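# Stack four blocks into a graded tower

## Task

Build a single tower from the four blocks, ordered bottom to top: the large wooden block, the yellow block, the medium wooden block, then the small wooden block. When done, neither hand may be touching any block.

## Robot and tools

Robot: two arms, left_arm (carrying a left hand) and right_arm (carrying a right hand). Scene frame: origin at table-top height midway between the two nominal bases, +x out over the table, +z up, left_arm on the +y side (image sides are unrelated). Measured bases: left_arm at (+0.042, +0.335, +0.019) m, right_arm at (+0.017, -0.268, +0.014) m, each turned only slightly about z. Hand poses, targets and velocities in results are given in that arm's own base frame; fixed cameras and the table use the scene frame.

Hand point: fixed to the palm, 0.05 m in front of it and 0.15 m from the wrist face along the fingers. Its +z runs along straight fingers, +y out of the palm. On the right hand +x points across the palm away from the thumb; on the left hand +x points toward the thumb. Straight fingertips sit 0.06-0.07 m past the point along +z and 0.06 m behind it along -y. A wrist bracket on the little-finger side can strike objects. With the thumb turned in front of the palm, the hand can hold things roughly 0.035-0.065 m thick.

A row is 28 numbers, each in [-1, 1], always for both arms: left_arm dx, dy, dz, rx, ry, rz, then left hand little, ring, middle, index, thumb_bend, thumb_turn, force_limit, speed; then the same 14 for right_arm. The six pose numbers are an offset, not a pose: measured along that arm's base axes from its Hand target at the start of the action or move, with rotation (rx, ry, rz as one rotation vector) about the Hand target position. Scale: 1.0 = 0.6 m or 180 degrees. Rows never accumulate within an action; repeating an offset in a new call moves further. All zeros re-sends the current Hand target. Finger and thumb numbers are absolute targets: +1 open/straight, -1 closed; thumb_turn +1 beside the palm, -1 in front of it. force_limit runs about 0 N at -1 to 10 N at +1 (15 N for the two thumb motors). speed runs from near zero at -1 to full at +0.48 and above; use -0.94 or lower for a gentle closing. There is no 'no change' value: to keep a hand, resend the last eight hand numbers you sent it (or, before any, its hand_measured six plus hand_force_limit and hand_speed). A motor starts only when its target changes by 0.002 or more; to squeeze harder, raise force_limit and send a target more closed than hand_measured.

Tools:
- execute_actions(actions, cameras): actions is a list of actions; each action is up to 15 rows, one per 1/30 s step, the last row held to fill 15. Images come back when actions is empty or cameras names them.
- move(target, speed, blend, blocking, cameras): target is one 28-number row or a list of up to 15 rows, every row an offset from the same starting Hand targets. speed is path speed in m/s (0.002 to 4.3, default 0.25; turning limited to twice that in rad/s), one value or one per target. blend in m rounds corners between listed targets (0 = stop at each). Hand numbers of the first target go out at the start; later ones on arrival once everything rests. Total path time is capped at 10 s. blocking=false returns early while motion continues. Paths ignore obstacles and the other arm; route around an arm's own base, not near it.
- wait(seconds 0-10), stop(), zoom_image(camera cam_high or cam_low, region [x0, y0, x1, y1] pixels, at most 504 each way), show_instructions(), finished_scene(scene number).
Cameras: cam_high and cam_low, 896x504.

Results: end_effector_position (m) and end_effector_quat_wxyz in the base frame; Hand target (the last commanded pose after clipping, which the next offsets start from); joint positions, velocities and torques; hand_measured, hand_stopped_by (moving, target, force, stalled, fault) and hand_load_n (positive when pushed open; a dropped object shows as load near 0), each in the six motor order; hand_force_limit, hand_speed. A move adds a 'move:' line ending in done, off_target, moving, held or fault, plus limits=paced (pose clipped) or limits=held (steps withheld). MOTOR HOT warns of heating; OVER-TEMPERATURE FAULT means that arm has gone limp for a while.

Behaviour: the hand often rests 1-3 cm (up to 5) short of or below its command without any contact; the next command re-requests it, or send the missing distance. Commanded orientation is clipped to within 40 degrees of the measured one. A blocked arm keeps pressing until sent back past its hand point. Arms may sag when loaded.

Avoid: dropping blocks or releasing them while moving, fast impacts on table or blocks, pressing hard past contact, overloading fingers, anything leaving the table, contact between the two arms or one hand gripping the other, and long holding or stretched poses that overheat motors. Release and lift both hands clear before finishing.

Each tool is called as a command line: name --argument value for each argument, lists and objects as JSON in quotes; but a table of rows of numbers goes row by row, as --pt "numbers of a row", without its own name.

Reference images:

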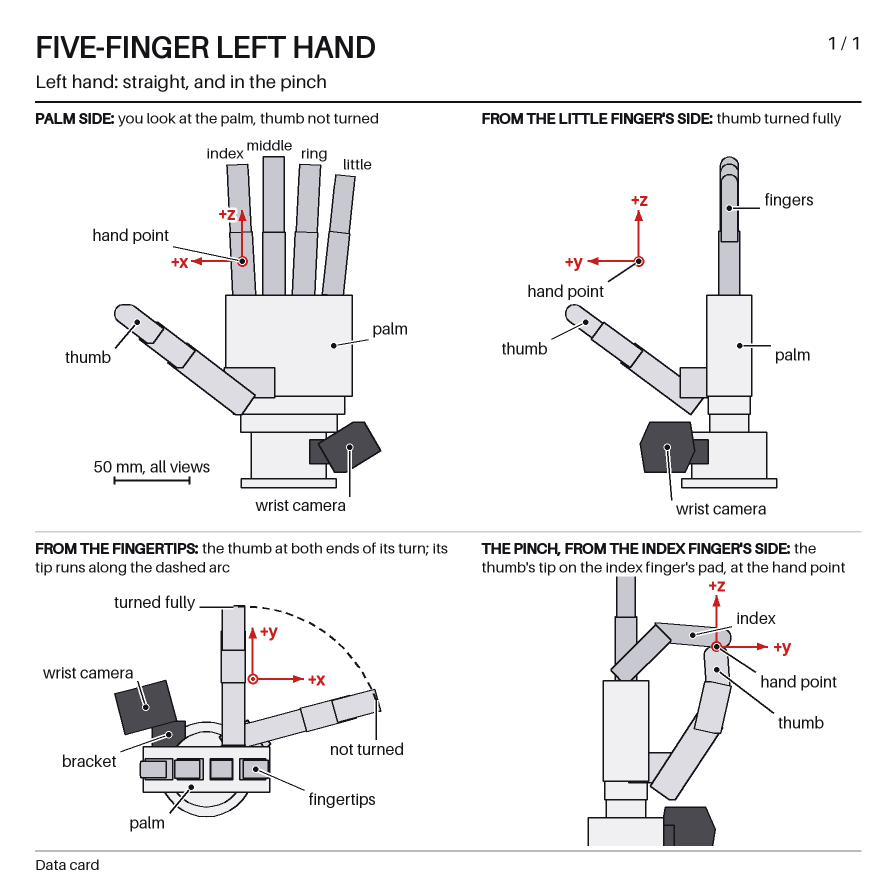

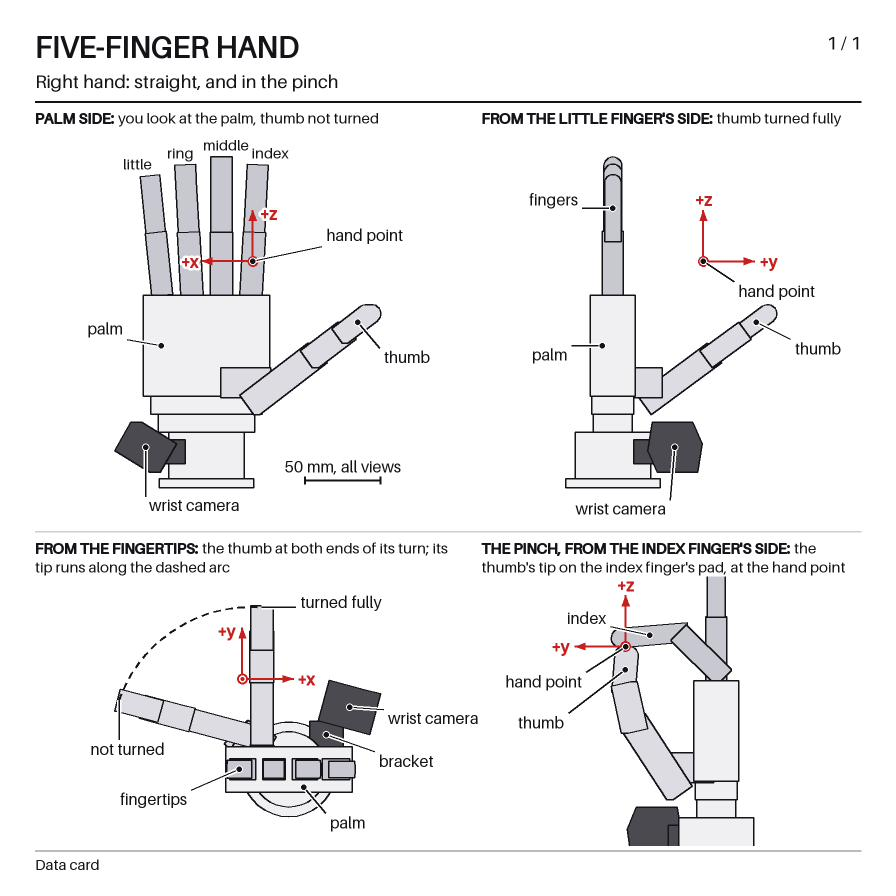

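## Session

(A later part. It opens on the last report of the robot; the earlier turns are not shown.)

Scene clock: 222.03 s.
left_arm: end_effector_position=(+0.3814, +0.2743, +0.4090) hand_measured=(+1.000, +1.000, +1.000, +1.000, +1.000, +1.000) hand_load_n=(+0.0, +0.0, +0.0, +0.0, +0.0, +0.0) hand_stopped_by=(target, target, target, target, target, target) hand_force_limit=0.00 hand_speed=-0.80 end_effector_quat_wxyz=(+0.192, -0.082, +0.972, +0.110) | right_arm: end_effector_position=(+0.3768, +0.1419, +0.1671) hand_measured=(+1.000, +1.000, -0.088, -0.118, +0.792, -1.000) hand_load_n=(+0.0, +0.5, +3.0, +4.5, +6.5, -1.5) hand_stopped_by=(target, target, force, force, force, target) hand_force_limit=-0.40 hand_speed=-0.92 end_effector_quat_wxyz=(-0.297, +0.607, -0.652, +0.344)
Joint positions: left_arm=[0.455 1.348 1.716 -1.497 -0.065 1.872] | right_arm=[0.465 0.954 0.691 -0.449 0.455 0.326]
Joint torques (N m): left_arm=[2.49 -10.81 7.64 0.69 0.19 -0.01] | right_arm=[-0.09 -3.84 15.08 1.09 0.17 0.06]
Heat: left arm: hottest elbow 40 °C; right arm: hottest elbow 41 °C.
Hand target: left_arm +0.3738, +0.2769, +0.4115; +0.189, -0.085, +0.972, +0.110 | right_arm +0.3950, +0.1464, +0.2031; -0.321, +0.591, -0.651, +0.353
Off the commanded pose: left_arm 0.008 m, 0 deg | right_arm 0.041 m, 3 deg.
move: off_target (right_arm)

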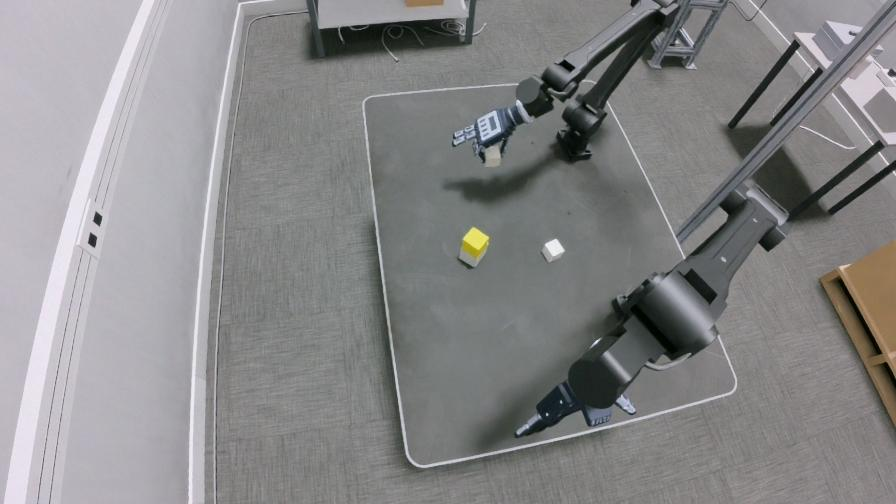

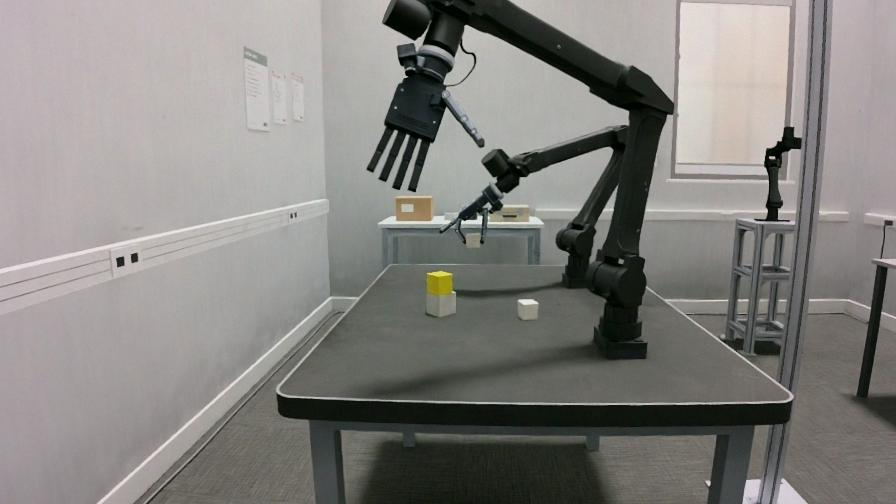

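move --pt "0 0 0 0 0 0 1 1 1 1 1 1 0 -0.8 0.105 0.3657 0.045 0 0 0.2667 1 1 -0.3 -0.3 0.2 -1 -0.4 -0.92" --pt "0 0 0 0 0 0 1 1 1 1 1 1 0 -0.8 0.105 0.3657 -0.0873 0 0 0.2667 1 1 -0.3 -0.3 0.2 -1 -0.4 -0.92" --speed '[0.25,0.1]' --blend 0.01 --cameras '["all"]'

zoom_image --camera "cam_high" --region '[430, 190, 510, 270]'

zoom_image --camera "cam_low" --region '[400, 220, 480, 300]'

Scene clock: 247.47 s.
left_arm: end_effector_position=(+0.3814, +0.2743, +0.4090) hand_measured=(+1.000, +1.000, +1.000, +1.000, +1.000, +1.000) hand_load_n=(+0.0, +0.0, +0.0, +0.0, +0.0, +0.0) hand_stopped_by=(target, target, target, target, target, target) hand_force_limit=0.00 hand_speed=-0.80 end_effector_quat_wxyz=(+0.192, -0.082, +0.972, +0.110) | right_arm: end_effector_position=(+0.4611, +0.3620, +0.1633) hand_measured=(+1.000, +1.000, -0.088, -0.118, +0.792, -1.000) hand_load_n=(+0.0, +0.0, +2.5, +4.5, +6.5, -1.5) hand_stopped_by=(target, target, force, force, force, target) hand_force_limit=-0.40 hand_speed=-0.92 end_effector_quat_wxyz=(-0.440, +0.799, -0.360, +0.194)
Joint positions: left_arm=[0.455 1.348 1.716 -1.497 -0.065 1.872] | right_arm=[0.58 1.461 1.04 -0.152 -0.128 -0.075]
Joint torques (N m): left_arm=[2.43 -10.75 7.64 0.72 0.19 0] | right_arm=[1.26 -8.88 8.91 2.13 -0.18 0.01]
Heat: left arm: hottest elbow 40 °C; right arm: hottest elbow 44 °C.
Hand target: left_arm +0.3738, +0.2769, +0.4115; +0.189, -0.085, +0.972, +0.110 | right_arm +0.4579, +0.3658, +0.1506; -0.436, +0.805, -0.354, +0.191
Off the commanded pose: left_arm 0.008 m, 0 deg | right_arm 0.013 m, 1 deg.
move: off_target (right_arm)

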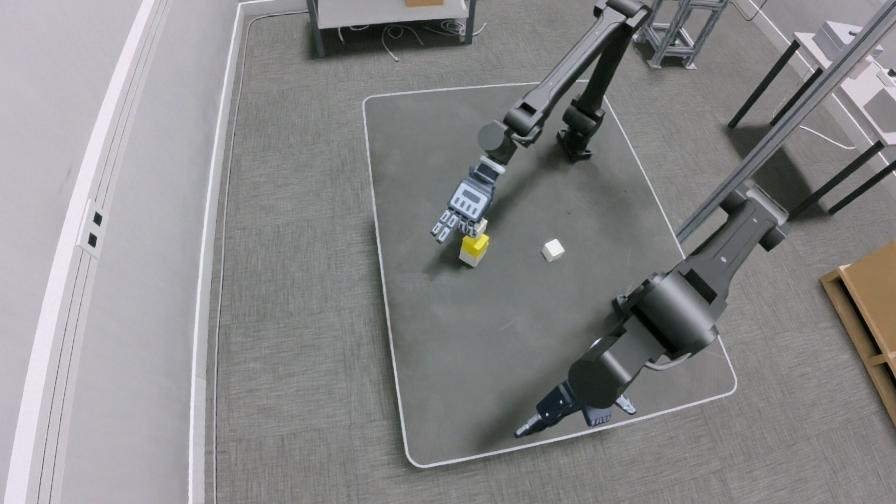

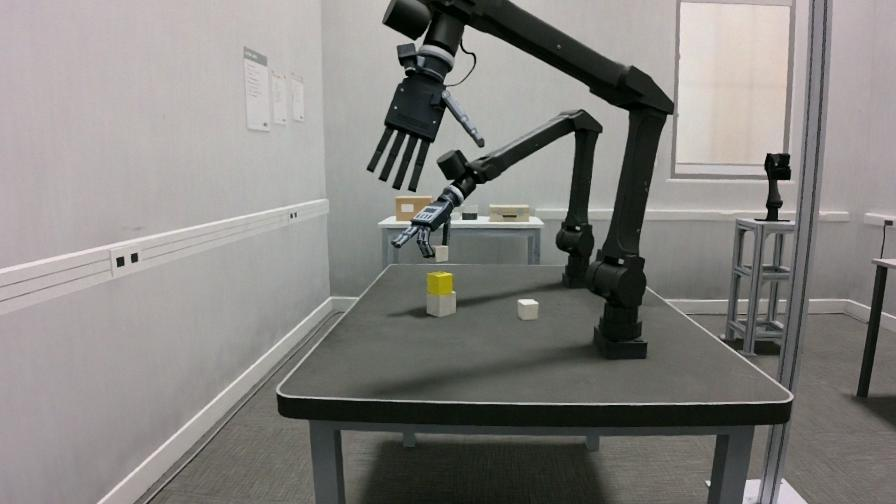

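Scaled by 6.300 from the camera's 896x504 image, which has a finer 1280x720 frame.

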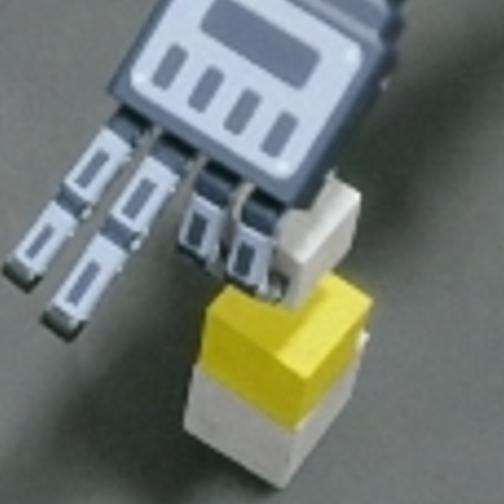

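Scaled by 6.300 from the camera's 896x504 image, which has a finer 1280x720 frame.

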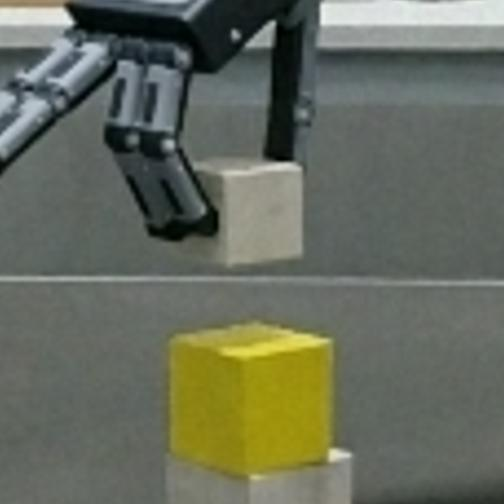

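move --pt "0 0 0 0 0 0 1 1 1 1 1 1 0 -0.8 -0.0095 0.012 -0.02 0 0 0 1 1 -0.3 -0.3 0.2 -1 -0.4 -0.92" --pt "0 0 0 0 0 0 1 1 1 1 1 1 0 -0.8 -0.0095 0.012 -0.052 0 0 0 1 1 -0.3 -0.3 0.2 -1 -0.4 -0.92" --speed '[0.08,0.05]' --blend '[0.005,0]' --cameras '["all"]'

zoom_image --camera "cam_high" --region '[440, 200, 510, 270]'

zoom_image --camera "cam_low" --region '[410, 230, 480, 300]'

Scene clock: 269.57 s.
left_arm: end_effector_position=(+0.3814, +0.2743, +0.4090) hand_measured=(+1.000, +1.000, +1.000, +1.000, +1.000, +1.000) hand_load_n=(+0.0, +0.0, +0.0, +0.0, +0.0, +0.0) hand_stopped_by=(target, target, target, target, target, target) hand_force_limit=0.00 hand_speed=-0.80 end_effector_quat_wxyz=(+0.192, -0.082, +0.972, +0.110) | right_arm: end_effector_position=(+0.4567, +0.3698, +0.1344) hand_measured=(+1.000, +1.000, -0.088, -0.118, +0.792, -1.000) hand_load_n=(+0.0, +0.0, +2.5, +4.5, +6.5, -1.5) hand_stopped_by=(target, target, force, force, force, target) hand_force_limit=-0.40 hand_speed=-0.92 end_effector_quat_wxyz=(-0.441, +0.801, -0.355, +0.197)
Joint positions: left_arm=[0.455 1.348 1.716 -1.497 -0.065 1.872] | right_arm=[0.599 1.497 0.994 -0.063 -0.115 -0.075]
Joint torques (N m): left_arm=[2.43 -10.75 7.65 0.69 0.19 0] | right_arm=[1.38 -8.94 8.43 2.04 -0.04 0.1]
Heat: left arm: hottest elbow 40 °C; right arm: hottest elbow 43 °C.
Hand target: left_arm +0.3738, +0.2769, +0.4115; +0.189, -0.085, +0.972, +0.110 | right_arm +0.4522, +0.3730, +0.1195; -0.436, +0.805, -0.354, +0.191
Off the commanded pose: left_arm 0.008 m, 0 deg | right_arm 0.016 m, 1 deg.
move: off_target (right_arm)

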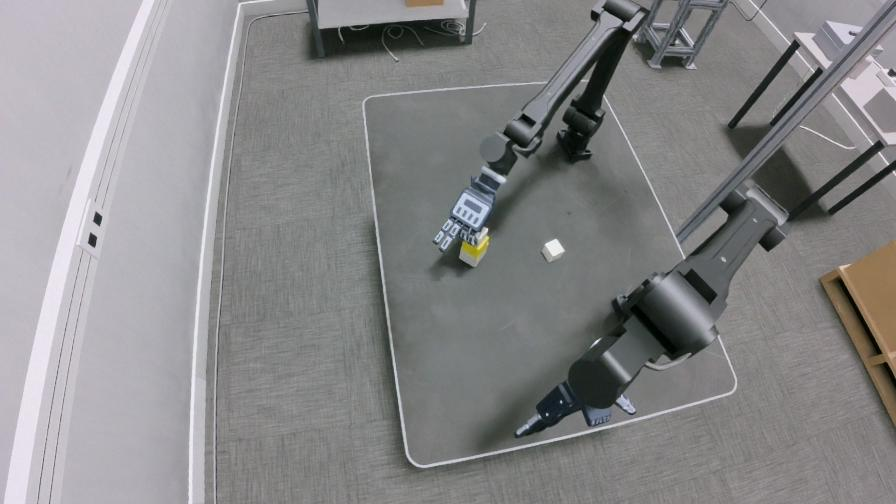

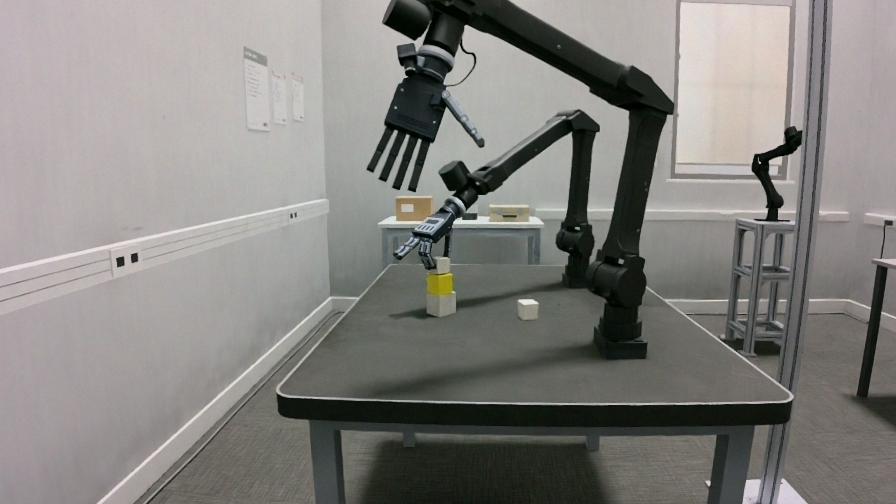

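Scaled by 7.200 from the camera's 896x504 image, which has a finer 1280x720 frame.

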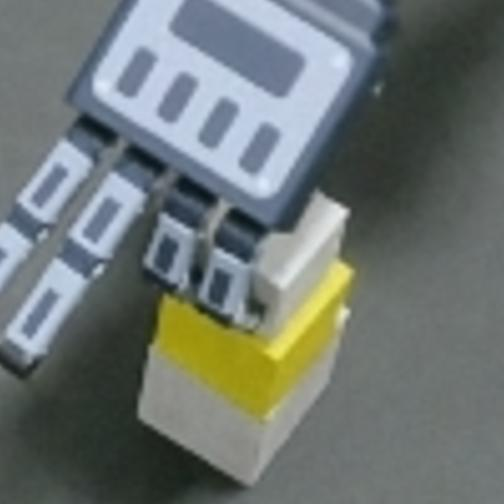

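Scaled by 7.200 from the camera's 896x504 image, which has a finer 1280x720 frame.

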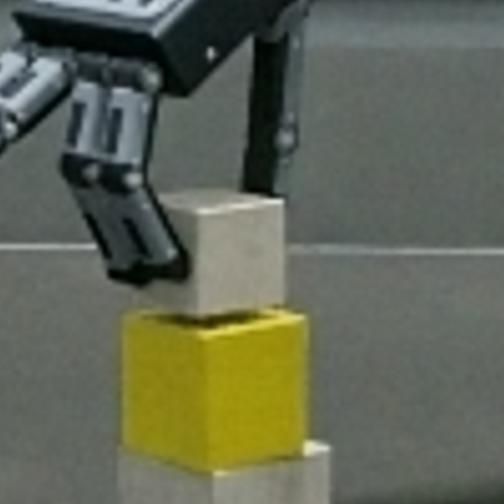

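move --pt "0 0 0 0 0 0 1 1 1 1 1 1 0 -0.8 -0.004 0.003 -0.013 0 0 0 1 1 -0.3 -0.3 0.2 -1 -0.4 -0.92" --pt "0 0 0 0 0 0 1 1 1 1 1 1 0 -0.8 -0.004 0.003 -0.004 0 0 0 1 1 -0.3 -0.3 0.2 -1 -0.4 -0.92" --pt "0 0 0 0 0 0 1 1 1 1 1 1 0 -0.8 -0.004 0.003 -0.003 0 0 0 1 1 1 1 1 -1 -0.4 -0.7" --pt "0 0 0 0 0 0 1 1 1 1 1 1 0 -0.8 -0.004 0.003 0.18 0 0 0 1 1 1 1 1 -1 -0.4 -0.7" --speed '[0.04,0.04,0.04,0.15]' --cameras '["all"]'

zoom_image --camera "cam_high" --region '[440, 200, 510, 270]'

zoom_image --camera "cam_low" --region '[410, 250, 480, 320]'

Scene clock: 285.37 s.
left_arm: end_effector_position=(+0.3814, +0.2743, +0.4090) hand_measured=(+1.000, +1.000, +1.000, +1.000, +1.000, +1.000) hand_load_n=(+0.0, +0.0, +0.0, +0.0, +0.0, +0.0) hand_stopped_by=(target, target, target, target, target, target) hand_force_limit=0.00 hand_speed=-0.80 end_effector_quat_wxyz=(+0.192, -0.082, +0.972, +0.110) | right_arm: end_effector_position=(+0.4389, +0.3593, +0.1963) hand_measured=(+1.000, +1.000, +1.000, +1.000, +1.000, -1.000) hand_load_n=(-0.5, +0.0, +0.0, +0.0, +0.5, +0.0) hand_stopped_by=(target, target, target, target, target, target) hand_force_limit=-0.40 hand_speed=-0.70 end_effector_quat_wxyz=(-0.417, +0.814, -0.362, +0.183)
Joint positions: left_arm=[0.455 1.348 1.716 -1.497 -0.065 1.872] | right_arm=[0.603 1.398 1.098 -0.331 -0.109 -0.075]
Joint torques (N m): left_arm=[2.37 -10.87 7.64 0.7 0.18 -0.01] | right_arm=[1.44 -9.41 14.8 1.02 -0.06 0.13]
Heat: left arm: hottest elbow 40 °C; right arm: hottest elbow 42 °C.
Hand target: left_arm +0.3738, +0.2769, +0.4115; +0.189, -0.085, +0.972, +0.110 | right_arm +0.4498, +0.3748, +0.2274; -0.436, +0.805, -0.354, +0.191
Off the commanded pose: left_arm 0.008 m, 0 deg | right_arm 0.036 m, 3 deg.
move: off_target (right_arm); target 3's new numbers were sent with right_arm's hand 0.014 m and 1 deg from that target

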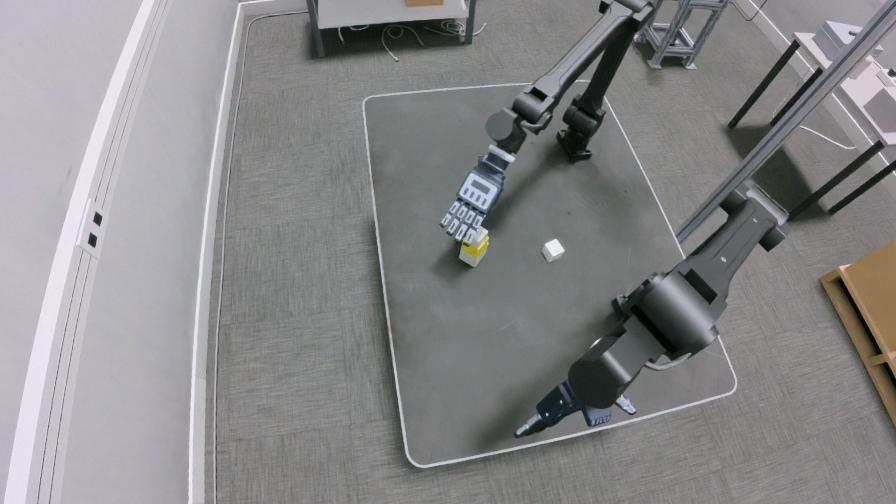

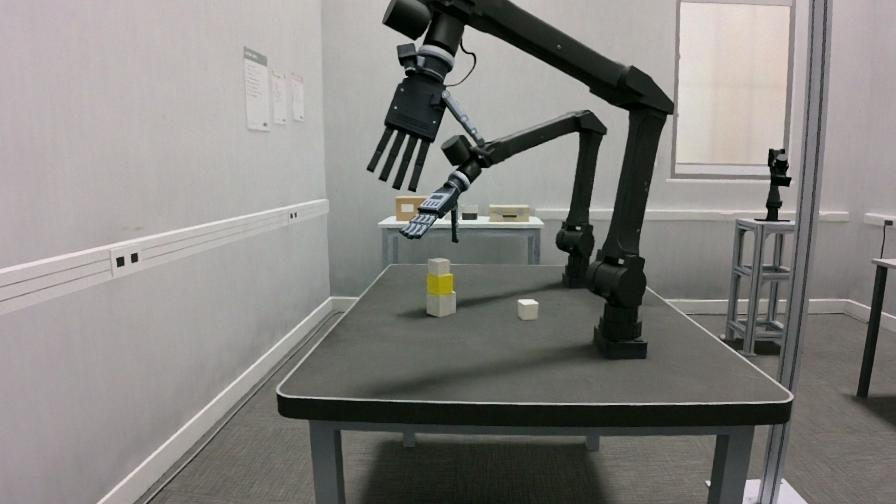

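Scaled by 7.200 from the camera's 896x504 image, which has a finer 1280x720 frame.

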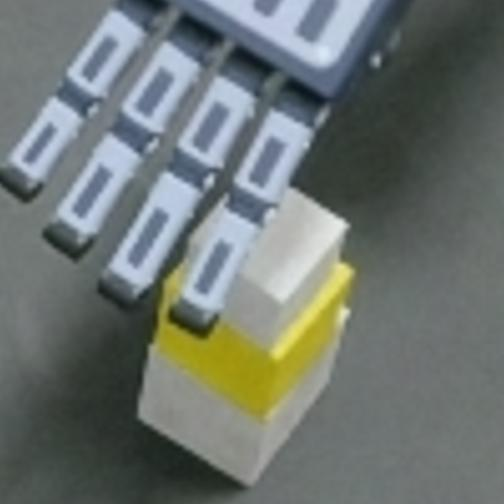

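Scaled by 7.200 from the camera's 896x504 image, which has a finer 1280x720 frame.

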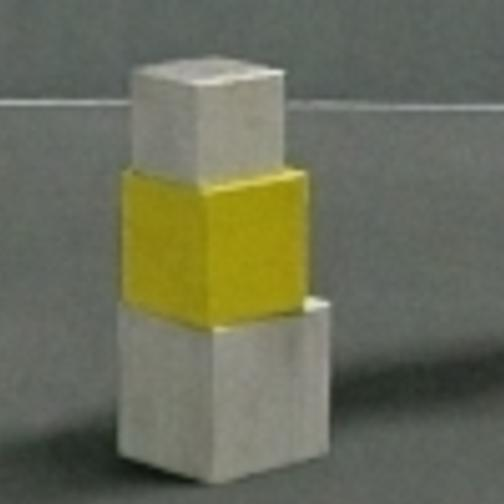

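move --pt "0 0 0 0 0 0 1 1 1 1 1 1 0 -0.8 -0.3772 0.0303 0.01 0 0 -0.15 1 1 0.3 0.3 1 -1 -0.4 -0.2" --pt "0 0 0 0 0 0 1 1 1 1 1 1 0 -0.8 -0.3772 0.0303 -0.2457 0 0 -0.15 1 1 0.3 0.3 1 -1 -0.4 -0.2" --speed '[0.3,0.15]' --blend 0.02 --cameras '["all"]'

zoom_image --camera "cam_high" --region '[450, 180, 600, 290]'

zoom_image --camera "cam_low" --region '[420, 240, 570, 340]'

Scene clock: 303.10 s.
left_arm: end_effector_position=(+0.3814, +0.2743, +0.4090) hand_measured=(+1.000, +1.000, +1.000, +1.000, +1.000, +1.000) hand_load_n=(+0.0, +0.0, +0.0, +0.0, +0.0, +0.0) hand_stopped_by=(target, target, target, target, target, target) hand_force_limit=0.00 hand_speed=-0.80 end_effector_quat_wxyz=(+0.192, -0.082, +0.972, +0.110) | right_arm: end_effector_position=(+0.2273, +0.3939, +0.0908) hand_measured=(+1.000, +1.000, +0.300, +0.300, +1.000, -1.000) hand_load_n=(+0.5, +0.0, +0.0, +0.0, +0.0, +0.0) hand_stopped_by=(target, target, target, target, target, target) hand_force_limit=-0.40 hand_speed=-0.20 end_effector_quat_wxyz=(-0.384, +0.696, -0.534, +0.288)
Joint positions: left_arm=[0.455 1.348 1.716 -1.497 -0.065 1.872] | right_arm=[1.25 1.282 0.696 -0.268 0.773 0.685]
Joint torques (N m): left_arm=[2.32 -10.81 7.64 0.69 0.19 -0.01] | right_arm=[1.14 -5.25 7.68 1.69 0.46 0.13]
Heat: left arm: hottest elbow 40 °C; right arm: hottest elbow 47 °C.
Hand target: left_arm +0.3738, +0.2769, +0.4115; +0.189, -0.085, +0.972, +0.110 | right_arm +0.2236, +0.3929, +0.0800; -0.380, +0.700, -0.532, +0.288
Off the commanded pose: left_arm 0.008 m, 0 deg | right_arm 0.012 m, 1 deg.
move: off_target (right_arm)

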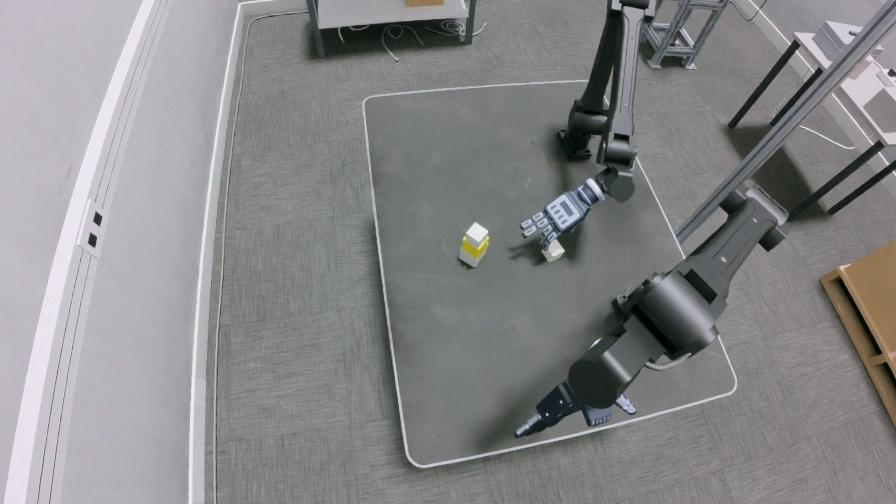

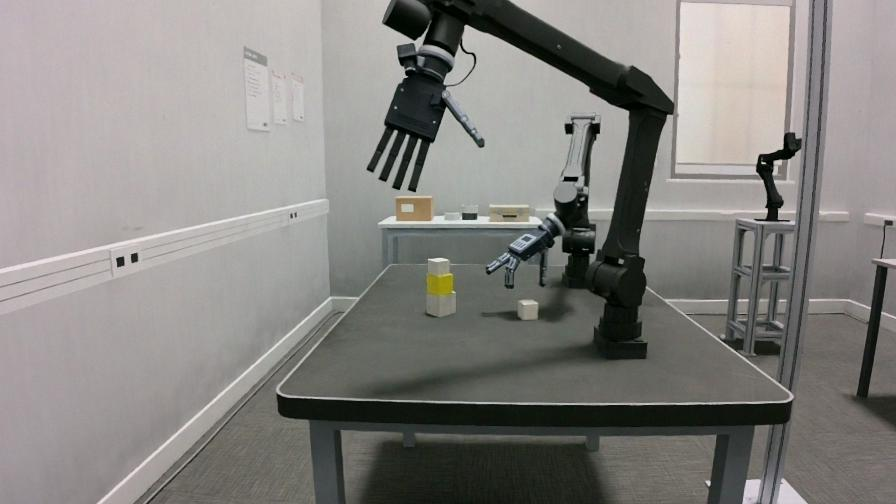

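Scaled by 3.360 from the camera's 896x504 image, which has a finer 1280x720 frame.

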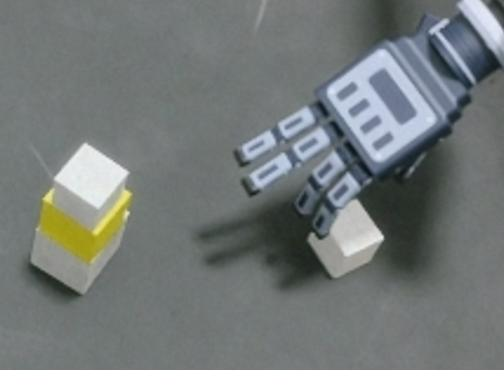

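Scaled by 3.360 from the camera's 896x504 image, which has a finer 1280x720 frame.

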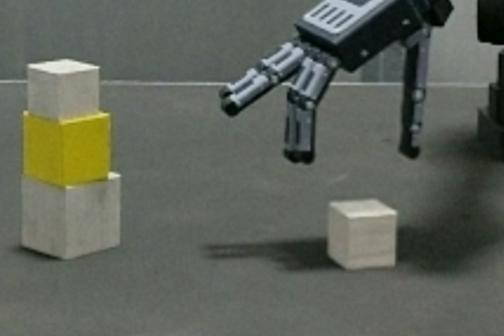

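move --pt "0 0 0 0 0 0 1 1 1 1 1 1 0 -0.8 -0.0042 -0.0015 -0.05 0 0 0 1 1 0.3 0.3 1 -1 -0.4 -0.2" --pt "0 0 0 0 0 0 1 1 1 1 1 1 0 -0.8 -0.0042 -0.0015 -0.119 0 0 0 1 1 0.3 0.3 1 -1 -0.4 -0.2" --speed 0.12 --blend 0.01 --cameras '["all"]'

zoom_image --camera "cam_high" --region '[510, 200, 590, 280]'

zoom_image --camera "cam_low" --region '[480, 260, 560, 340]'

Scene clock: 321.87 s.
left_arm: end_effector_position=(+0.3814, +0.2743, +0.4090) hand_measured=(+1.000, +1.000, +1.000, +1.000, +1.000, +1.000) hand_load_n=(+0.0, +0.0, +0.0, +0.0, +0.0, +0.0) hand_stopped_by=(target, target, target, target, target, target) hand_force_limit=0.00 hand_speed=-0.80 end_effector_quat_wxyz=(+0.192, -0.082, +0.972, +0.110) | right_arm: end_effector_position=(+0.2266, +0.3943, +0.0191) hand_measured=(+1.000, +1.000, +0.300, +0.300, +1.000, -1.000) hand_load_n=(+0.0, +0.0, +0.0, +0.0, +0.0, +0.0) hand_stopped_by=(target, target, target, target, target, target) hand_force_limit=-0.40 hand_speed=-0.20 end_effector_quat_wxyz=(-0.384, +0.695, -0.535, +0.288)
Joint positions: left_arm=[0.455 1.348 1.716 -1.497 -0.065 1.872] | right_arm=[1.253 1.448 0.608 -0.016 0.776 0.691]
Joint torques (N m): left_arm=[2.37 -10.75 7.61 0.72 0.19 -0.01] | right_arm=[1.44 -6.01 6.28 1.7 0.47 0.14]
Heat: left arm: hottest elbow 40 °C; right arm: hottest elbow 43 °C.
Hand target: left_arm +0.3738, +0.2769, +0.4115; +0.189, -0.085, +0.972, +0.110 | right_arm +0.2211, +0.3920, +0.0086; -0.380, +0.700, -0.532, +0.288
Off the commanded pose: left_arm 0.008 m, 0 deg | right_arm 0.012 m, 1 deg.
move: off_target (right_arm)

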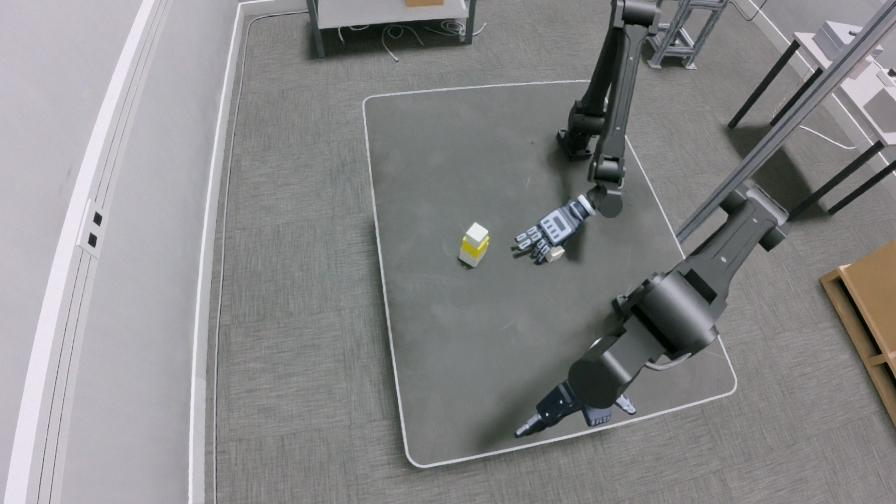

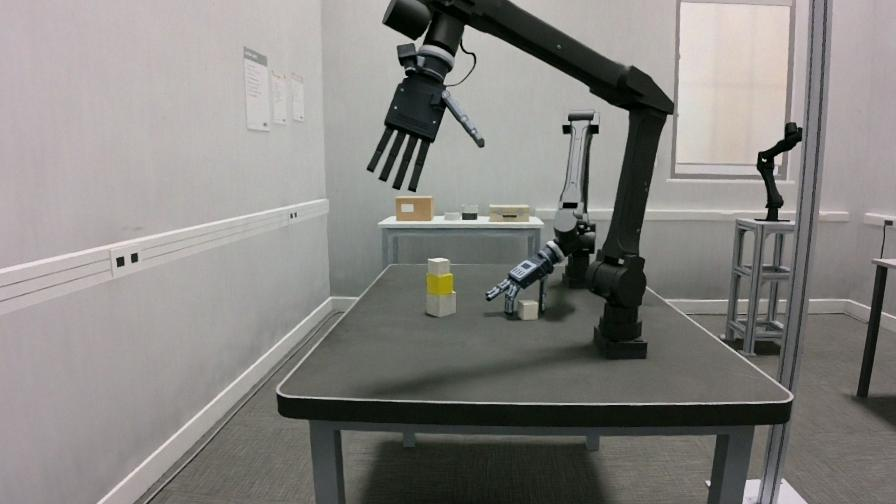

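Scaled by 6.300 from the camera's 896x504 image, which has a finer 1280x720 frame.

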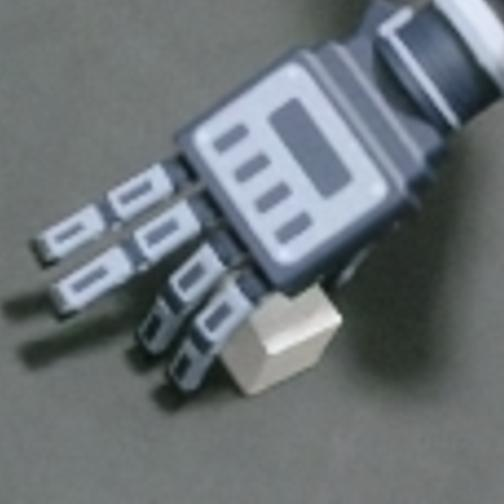

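Scaled by 6.300 from the camera's 896x504 image, which has a finer 1280x720 frame.

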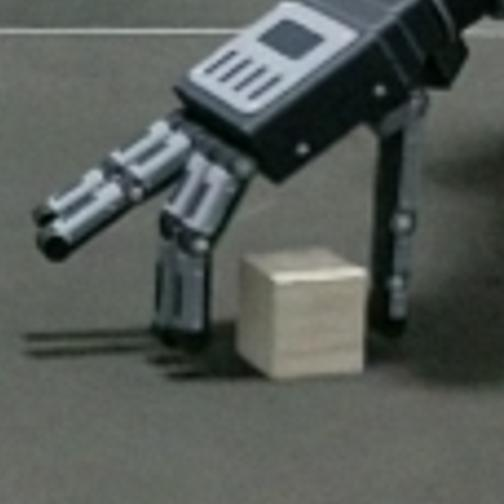

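move --pt "0 0 0 0 0 0 1 1 1 1 1 1 0 -0.8 0 0 0 0 0 0 1 1 -0.4 -0.4 0 -1 -0.4 -0.92" --pt "0 0 0 0 0 0 1 1 1 1 1 1 0 -0.8 0 0 0.42 0 0 0 1 1 -0.4 -0.4 0 -1 -0.4 -0.92" --speed '[0.1,0.2]' --cameras '["all"]'

zoom_image --camera "cam_high" --region '[440, 200, 510, 270]'

zoom_image --camera "cam_low" --region '[410, 180, 540, 310]'

Scene clock: 335.80 s.
left_arm: end_effector_position=(+0.3814, +0.2743, +0.4090) hand_measured=(+1.000, +1.000, +1.000, +1.000, +1.000, +1.000) hand_load_n=(+0.0, +0.0, +0.0, +0.0, +0.0, +0.0) hand_stopped_by=(target, target, target, target, target, target) hand_force_limit=0.00 hand_speed=-0.80 end_effector_quat_wxyz=(+0.192, -0.082, +0.972, +0.110) | right_arm: end_effector_position=(+0.2198, +0.3737, +0.2279) hand_measured=(+1.000, +1.000, -0.102, -0.110, +0.796, -1.000) hand_load_n=(+0.0, +0.0, +3.5, +3.0, +6.0, -1.5) hand_stopped_by=(target, target, force, force, force, target) hand_force_limit=-0.40 hand_speed=-0.92 end_effector_quat_wxyz=(-0.354, +0.711, -0.529, +0.298)
Joint positions: left_arm=[0.455 1.348 1.716 -1.497 -0.065 1.872] | right_arm=[1.253 1.106 0.973 -0.794 0.776 0.691]
Joint torques (N m): left_arm=[2.37 -10.81 7.62 0.73 0.19 -0.01] | right_arm=[1.49 -5.36 15.04 0.73 0.49 0.13]
Heat: left arm: hottest elbow 40 °C; right arm: hottest elbow 42 °C.
Hand target: left_arm +0.3738, +0.2769, +0.4115; +0.189, -0.085, +0.972, +0.110 | right_arm +0.2211, +0.3921, +0.2607; -0.380, +0.700, -0.532, +0.288
Off the commanded pose: left_arm 0.008 m, 0 deg | right_arm 0.037 m, 3 deg.
move: off_target (right_arm)

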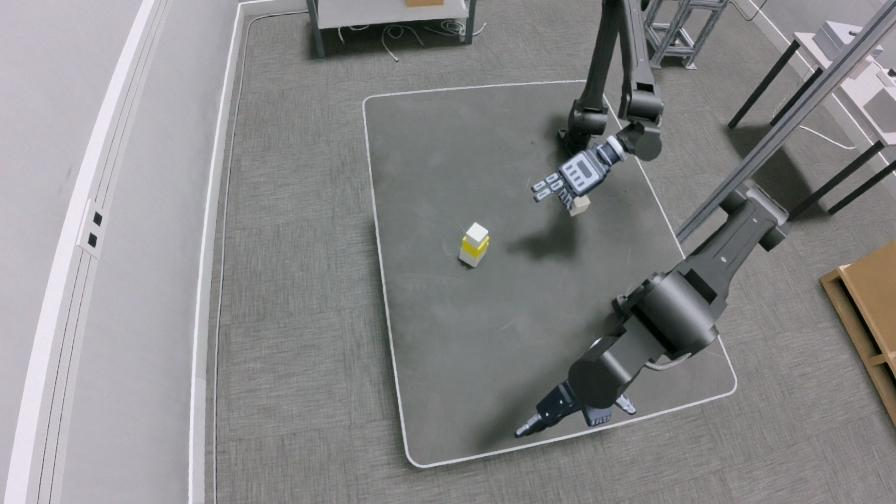

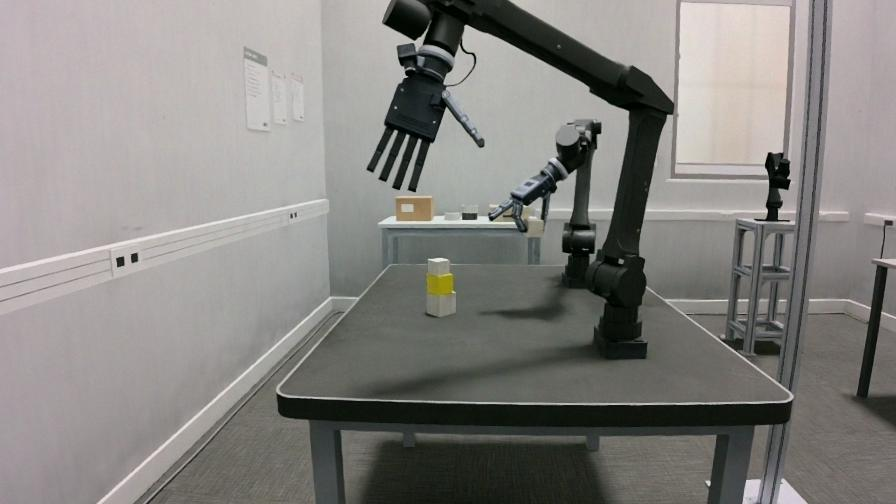

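Scaled by 7.200 from the camera's 896x504 image, which has a finer 1280x720 frame.

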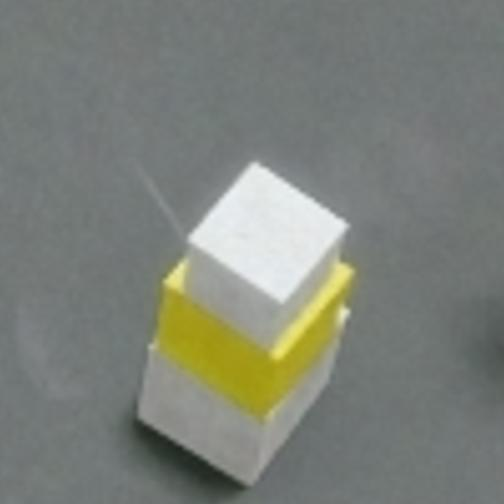

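Scaled by 3.877 from the camera's 896x504 image, which has a finer 1280x720 frame.

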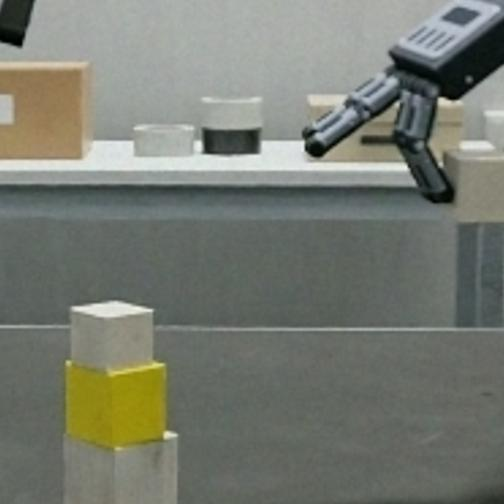

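move --pt "0 0 0 0 0 0 1 1 1 1 1 1 0 -0.8 0.3875 -0.0373 0.02 0 0 0.15 1 1 -0.4 -0.4 0 -1 -0.4 -0.92" --pt "0 0 0 0 0 0 1 1 1 1 1 1 0 -0.8 0.3875 -0.0373 -0.1223 0 0 0.15 1 1 -0.4 -0.4 0 -1 -0.4 -0.92" --speed '[0.2,0.1]' --blend 0.01 --cameras '["all"]'

zoom_image --camera "cam_high" --region '[440, 180, 510, 250]'

zoom_image --camera "cam_low" --region '[410, 210, 480, 280]'

Scene clock: 360.37 s.
left_arm: end_effector_position=(+0.3814, +0.2743, +0.4090) hand_measured=(+1.000, +1.000, +1.000, +1.000, +1.000, +1.000) hand_load_n=(+0.0, +0.0, +0.0, +0.0, +0.0, +0.0) hand_stopped_by=(target, target, target, target, target, target) hand_force_limit=0.00 hand_speed=-0.80 end_effector_quat_wxyz=(+0.192, -0.082, +0.972, +0.110) | right_arm: end_effector_position=(+0.4511, +0.3714, +0.1990) hand_measured=(+1.000, +1.000, -0.102, -0.110, +0.796, -1.000) hand_load_n=(+0.0, +0.0, +3.5, +3.0, +6.0, -1.5) hand_stopped_by=(target, target, force, force, force, target) hand_force_limit=-0.40 hand_speed=-0.92 end_effector_quat_wxyz=(-0.440, +0.802, -0.355, +0.191)
Joint positions: left_arm=[0.455 1.348 1.716 -1.497 -0.065 1.872] | right_arm=[0.605 1.42 1.098 -0.252 -0.117 -0.068]
Joint torques (N m): left_arm=[2.32 -10.87 7.65 0.72 0.19 -0.01] | right_arm=[0.21 -8.82 9.24 2.11 -0.19 0]
Heat: left arm: hottest elbow 40 °C; right arm: hottest elbow 46 °C.
Hand target: left_arm +0.3738, +0.2769, +0.4115; +0.189, -0.085, +0.972, +0.110 | right_arm +0.4536, +0.3696, +0.1873; -0.436, +0.805, -0.354, +0.192
Off the commanded pose: left_arm 0.008 m, 0 deg | right_arm 0.012 m, 1 deg.
move: off_target (right_arm)

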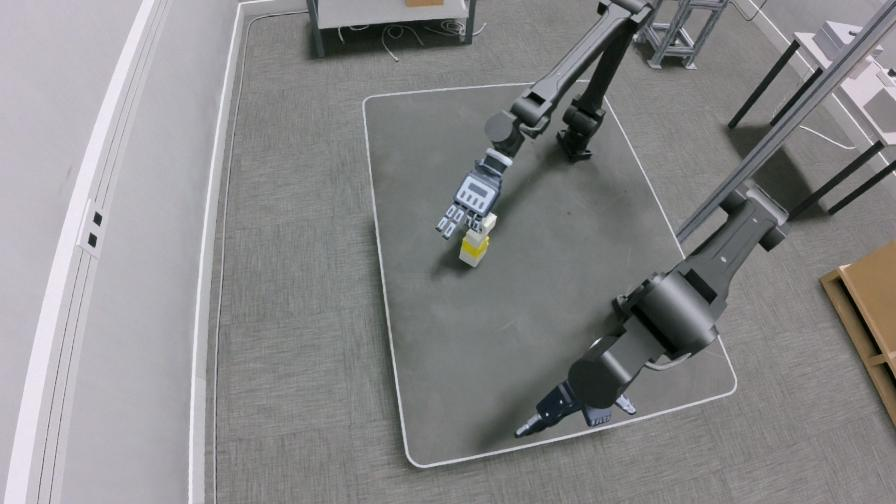

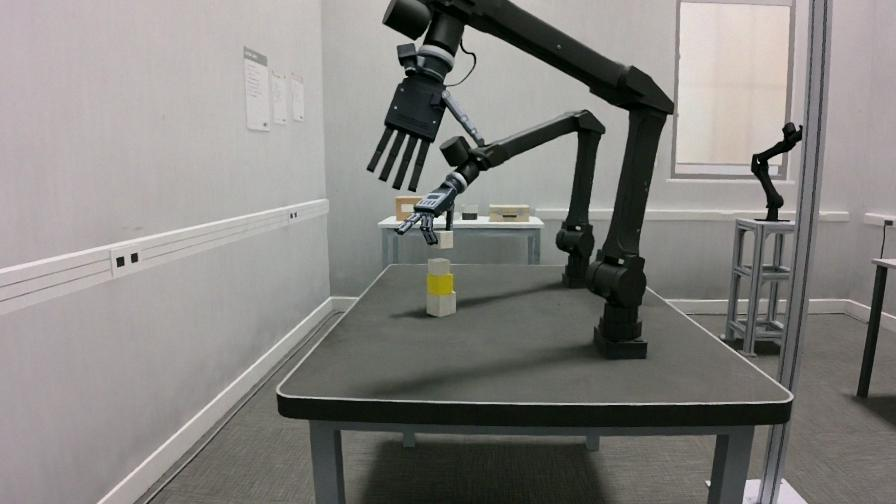

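Scaled by 7.200 from the camera's 896x504 image, which has a finer 1280x720 frame.

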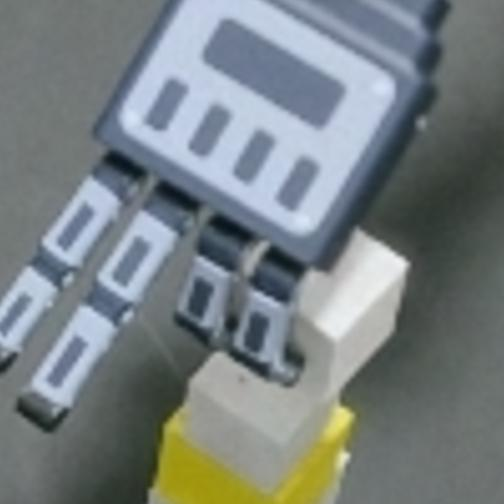

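Scaled by 7.200 from the camera's 896x504 image, which has a finer 1280x720 frame.

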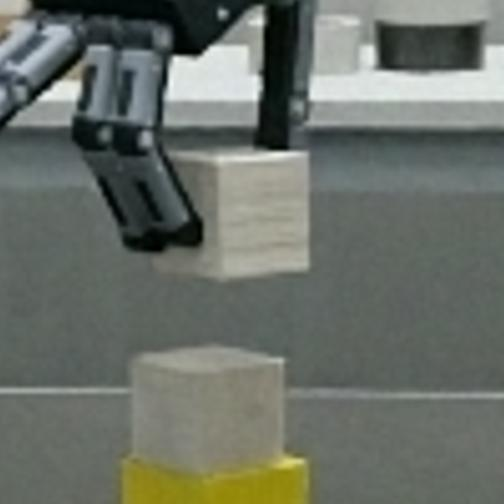

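zoom_image --camera "cam_low" --region '[420, 225, 460, 265]'

zoom_image --camera "cam_low" --region '[420, 250, 460, 290]'

Scaled by 12.600 from the camera's 896x504 image, which has a finer 1280x720 frame.

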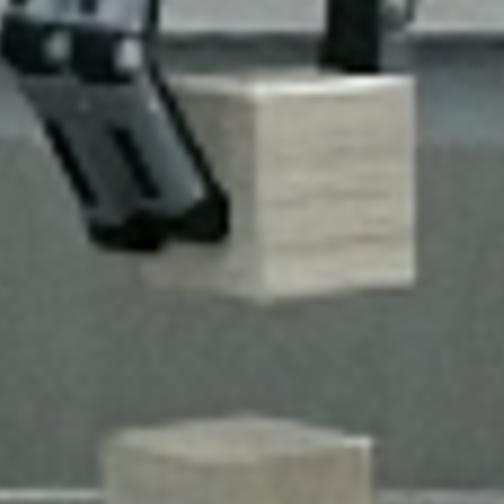

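Scaled by 12.600 from the camera's 896x504 image, which has a finer 1280x720 frame.

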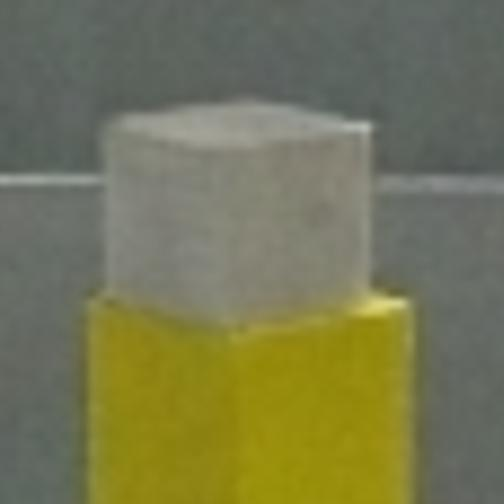

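move --pt "0 0 0 0 0 0 1 1 1 1 1 1 0 -0.8 -0.2685 -0.2382 0 0 0 0 1 1 -0.4 -0.4 0 -1 -0.4 -0.92" --pt "0 0 0 0 0 0 1 1 1 1 1 1 0 -0.8 -0.2685 -0.2382 -0.24 0 0 0 1 1 -0.4 -0.4 0 -1 -0.4 -0.92" --pt "0 0 0 0 0 0 1 1 1 1 1 1 0 -0.8 -0.2685 -0.2382 -0.292 0 0 0 1 1 -0.4 -0.4 0 -1 -0.4 -0.92" --speed '[0.25,0.15,0.05]' --blend '[0.03,0.01,0]'

Scene clock: 428.80 s.
left_arm: end_effector_position=(+0.3814, +0.2743, +0.4090) hand_measured=(+1.000, +1.000, +1.000, +1.000, +1.000, +1.000) hand_load_n=(+0.0, +0.0, +0.0, +0.0, +0.0, +0.0) hand_stopped_by=(target, target, target, target, target, target) hand_force_limit=0.00 hand_speed=-0.80 end_effector_quat_wxyz=(+0.192, -0.082, +0.972, +0.110) | right_arm: end_effector_position=(+0.2946, +0.2325, +0.0208) hand_measured=(+1.000, +1.000, -0.102, -0.110, +0.796, -1.000) hand_load_n=(+0.0, +0.0, +3.5, +3.0, +6.0, -1.5) hand_stopped_by=(target, target, force, force, force, target) hand_force_limit=-0.40 hand_speed=-0.92 end_effector_quat_wxyz=(-0.442, +0.803, -0.351, +0.191)
Joint positions: left_arm=[0.455 1.348 1.716 -1.497 -0.065 1.872] | right_arm=[0.502 1.178 0.316 0.282 -0.208 -0.132]
Joint velocities: left_arm=[-0.005 -0.005 0.017 0.012 0.007 -0.183] | right_arm=[within noise]
Joint torques (N m): left_arm=[2.32 -10.81 7.62 0.73 0.2 -0.01] | right_arm=[-0.21 -2.55 6.48 2.14 -0.19 0.03]
Heat: left arm: hottest elbow 39 °C; right arm: hottest elbow 44 °C.
Hand target: left_arm +0.3738, +0.2769, +0.4115; +0.189, -0.085, +0.972, +0.110 | right_arm +0.2925, +0.2268, +0.0121; -0.436, +0.805, -0.354, +0.191
Off the commanded pose: left_arm 0.008 m, 0 deg | right_arm 0.011 m, 1 deg.
move: off_target (right_arm)


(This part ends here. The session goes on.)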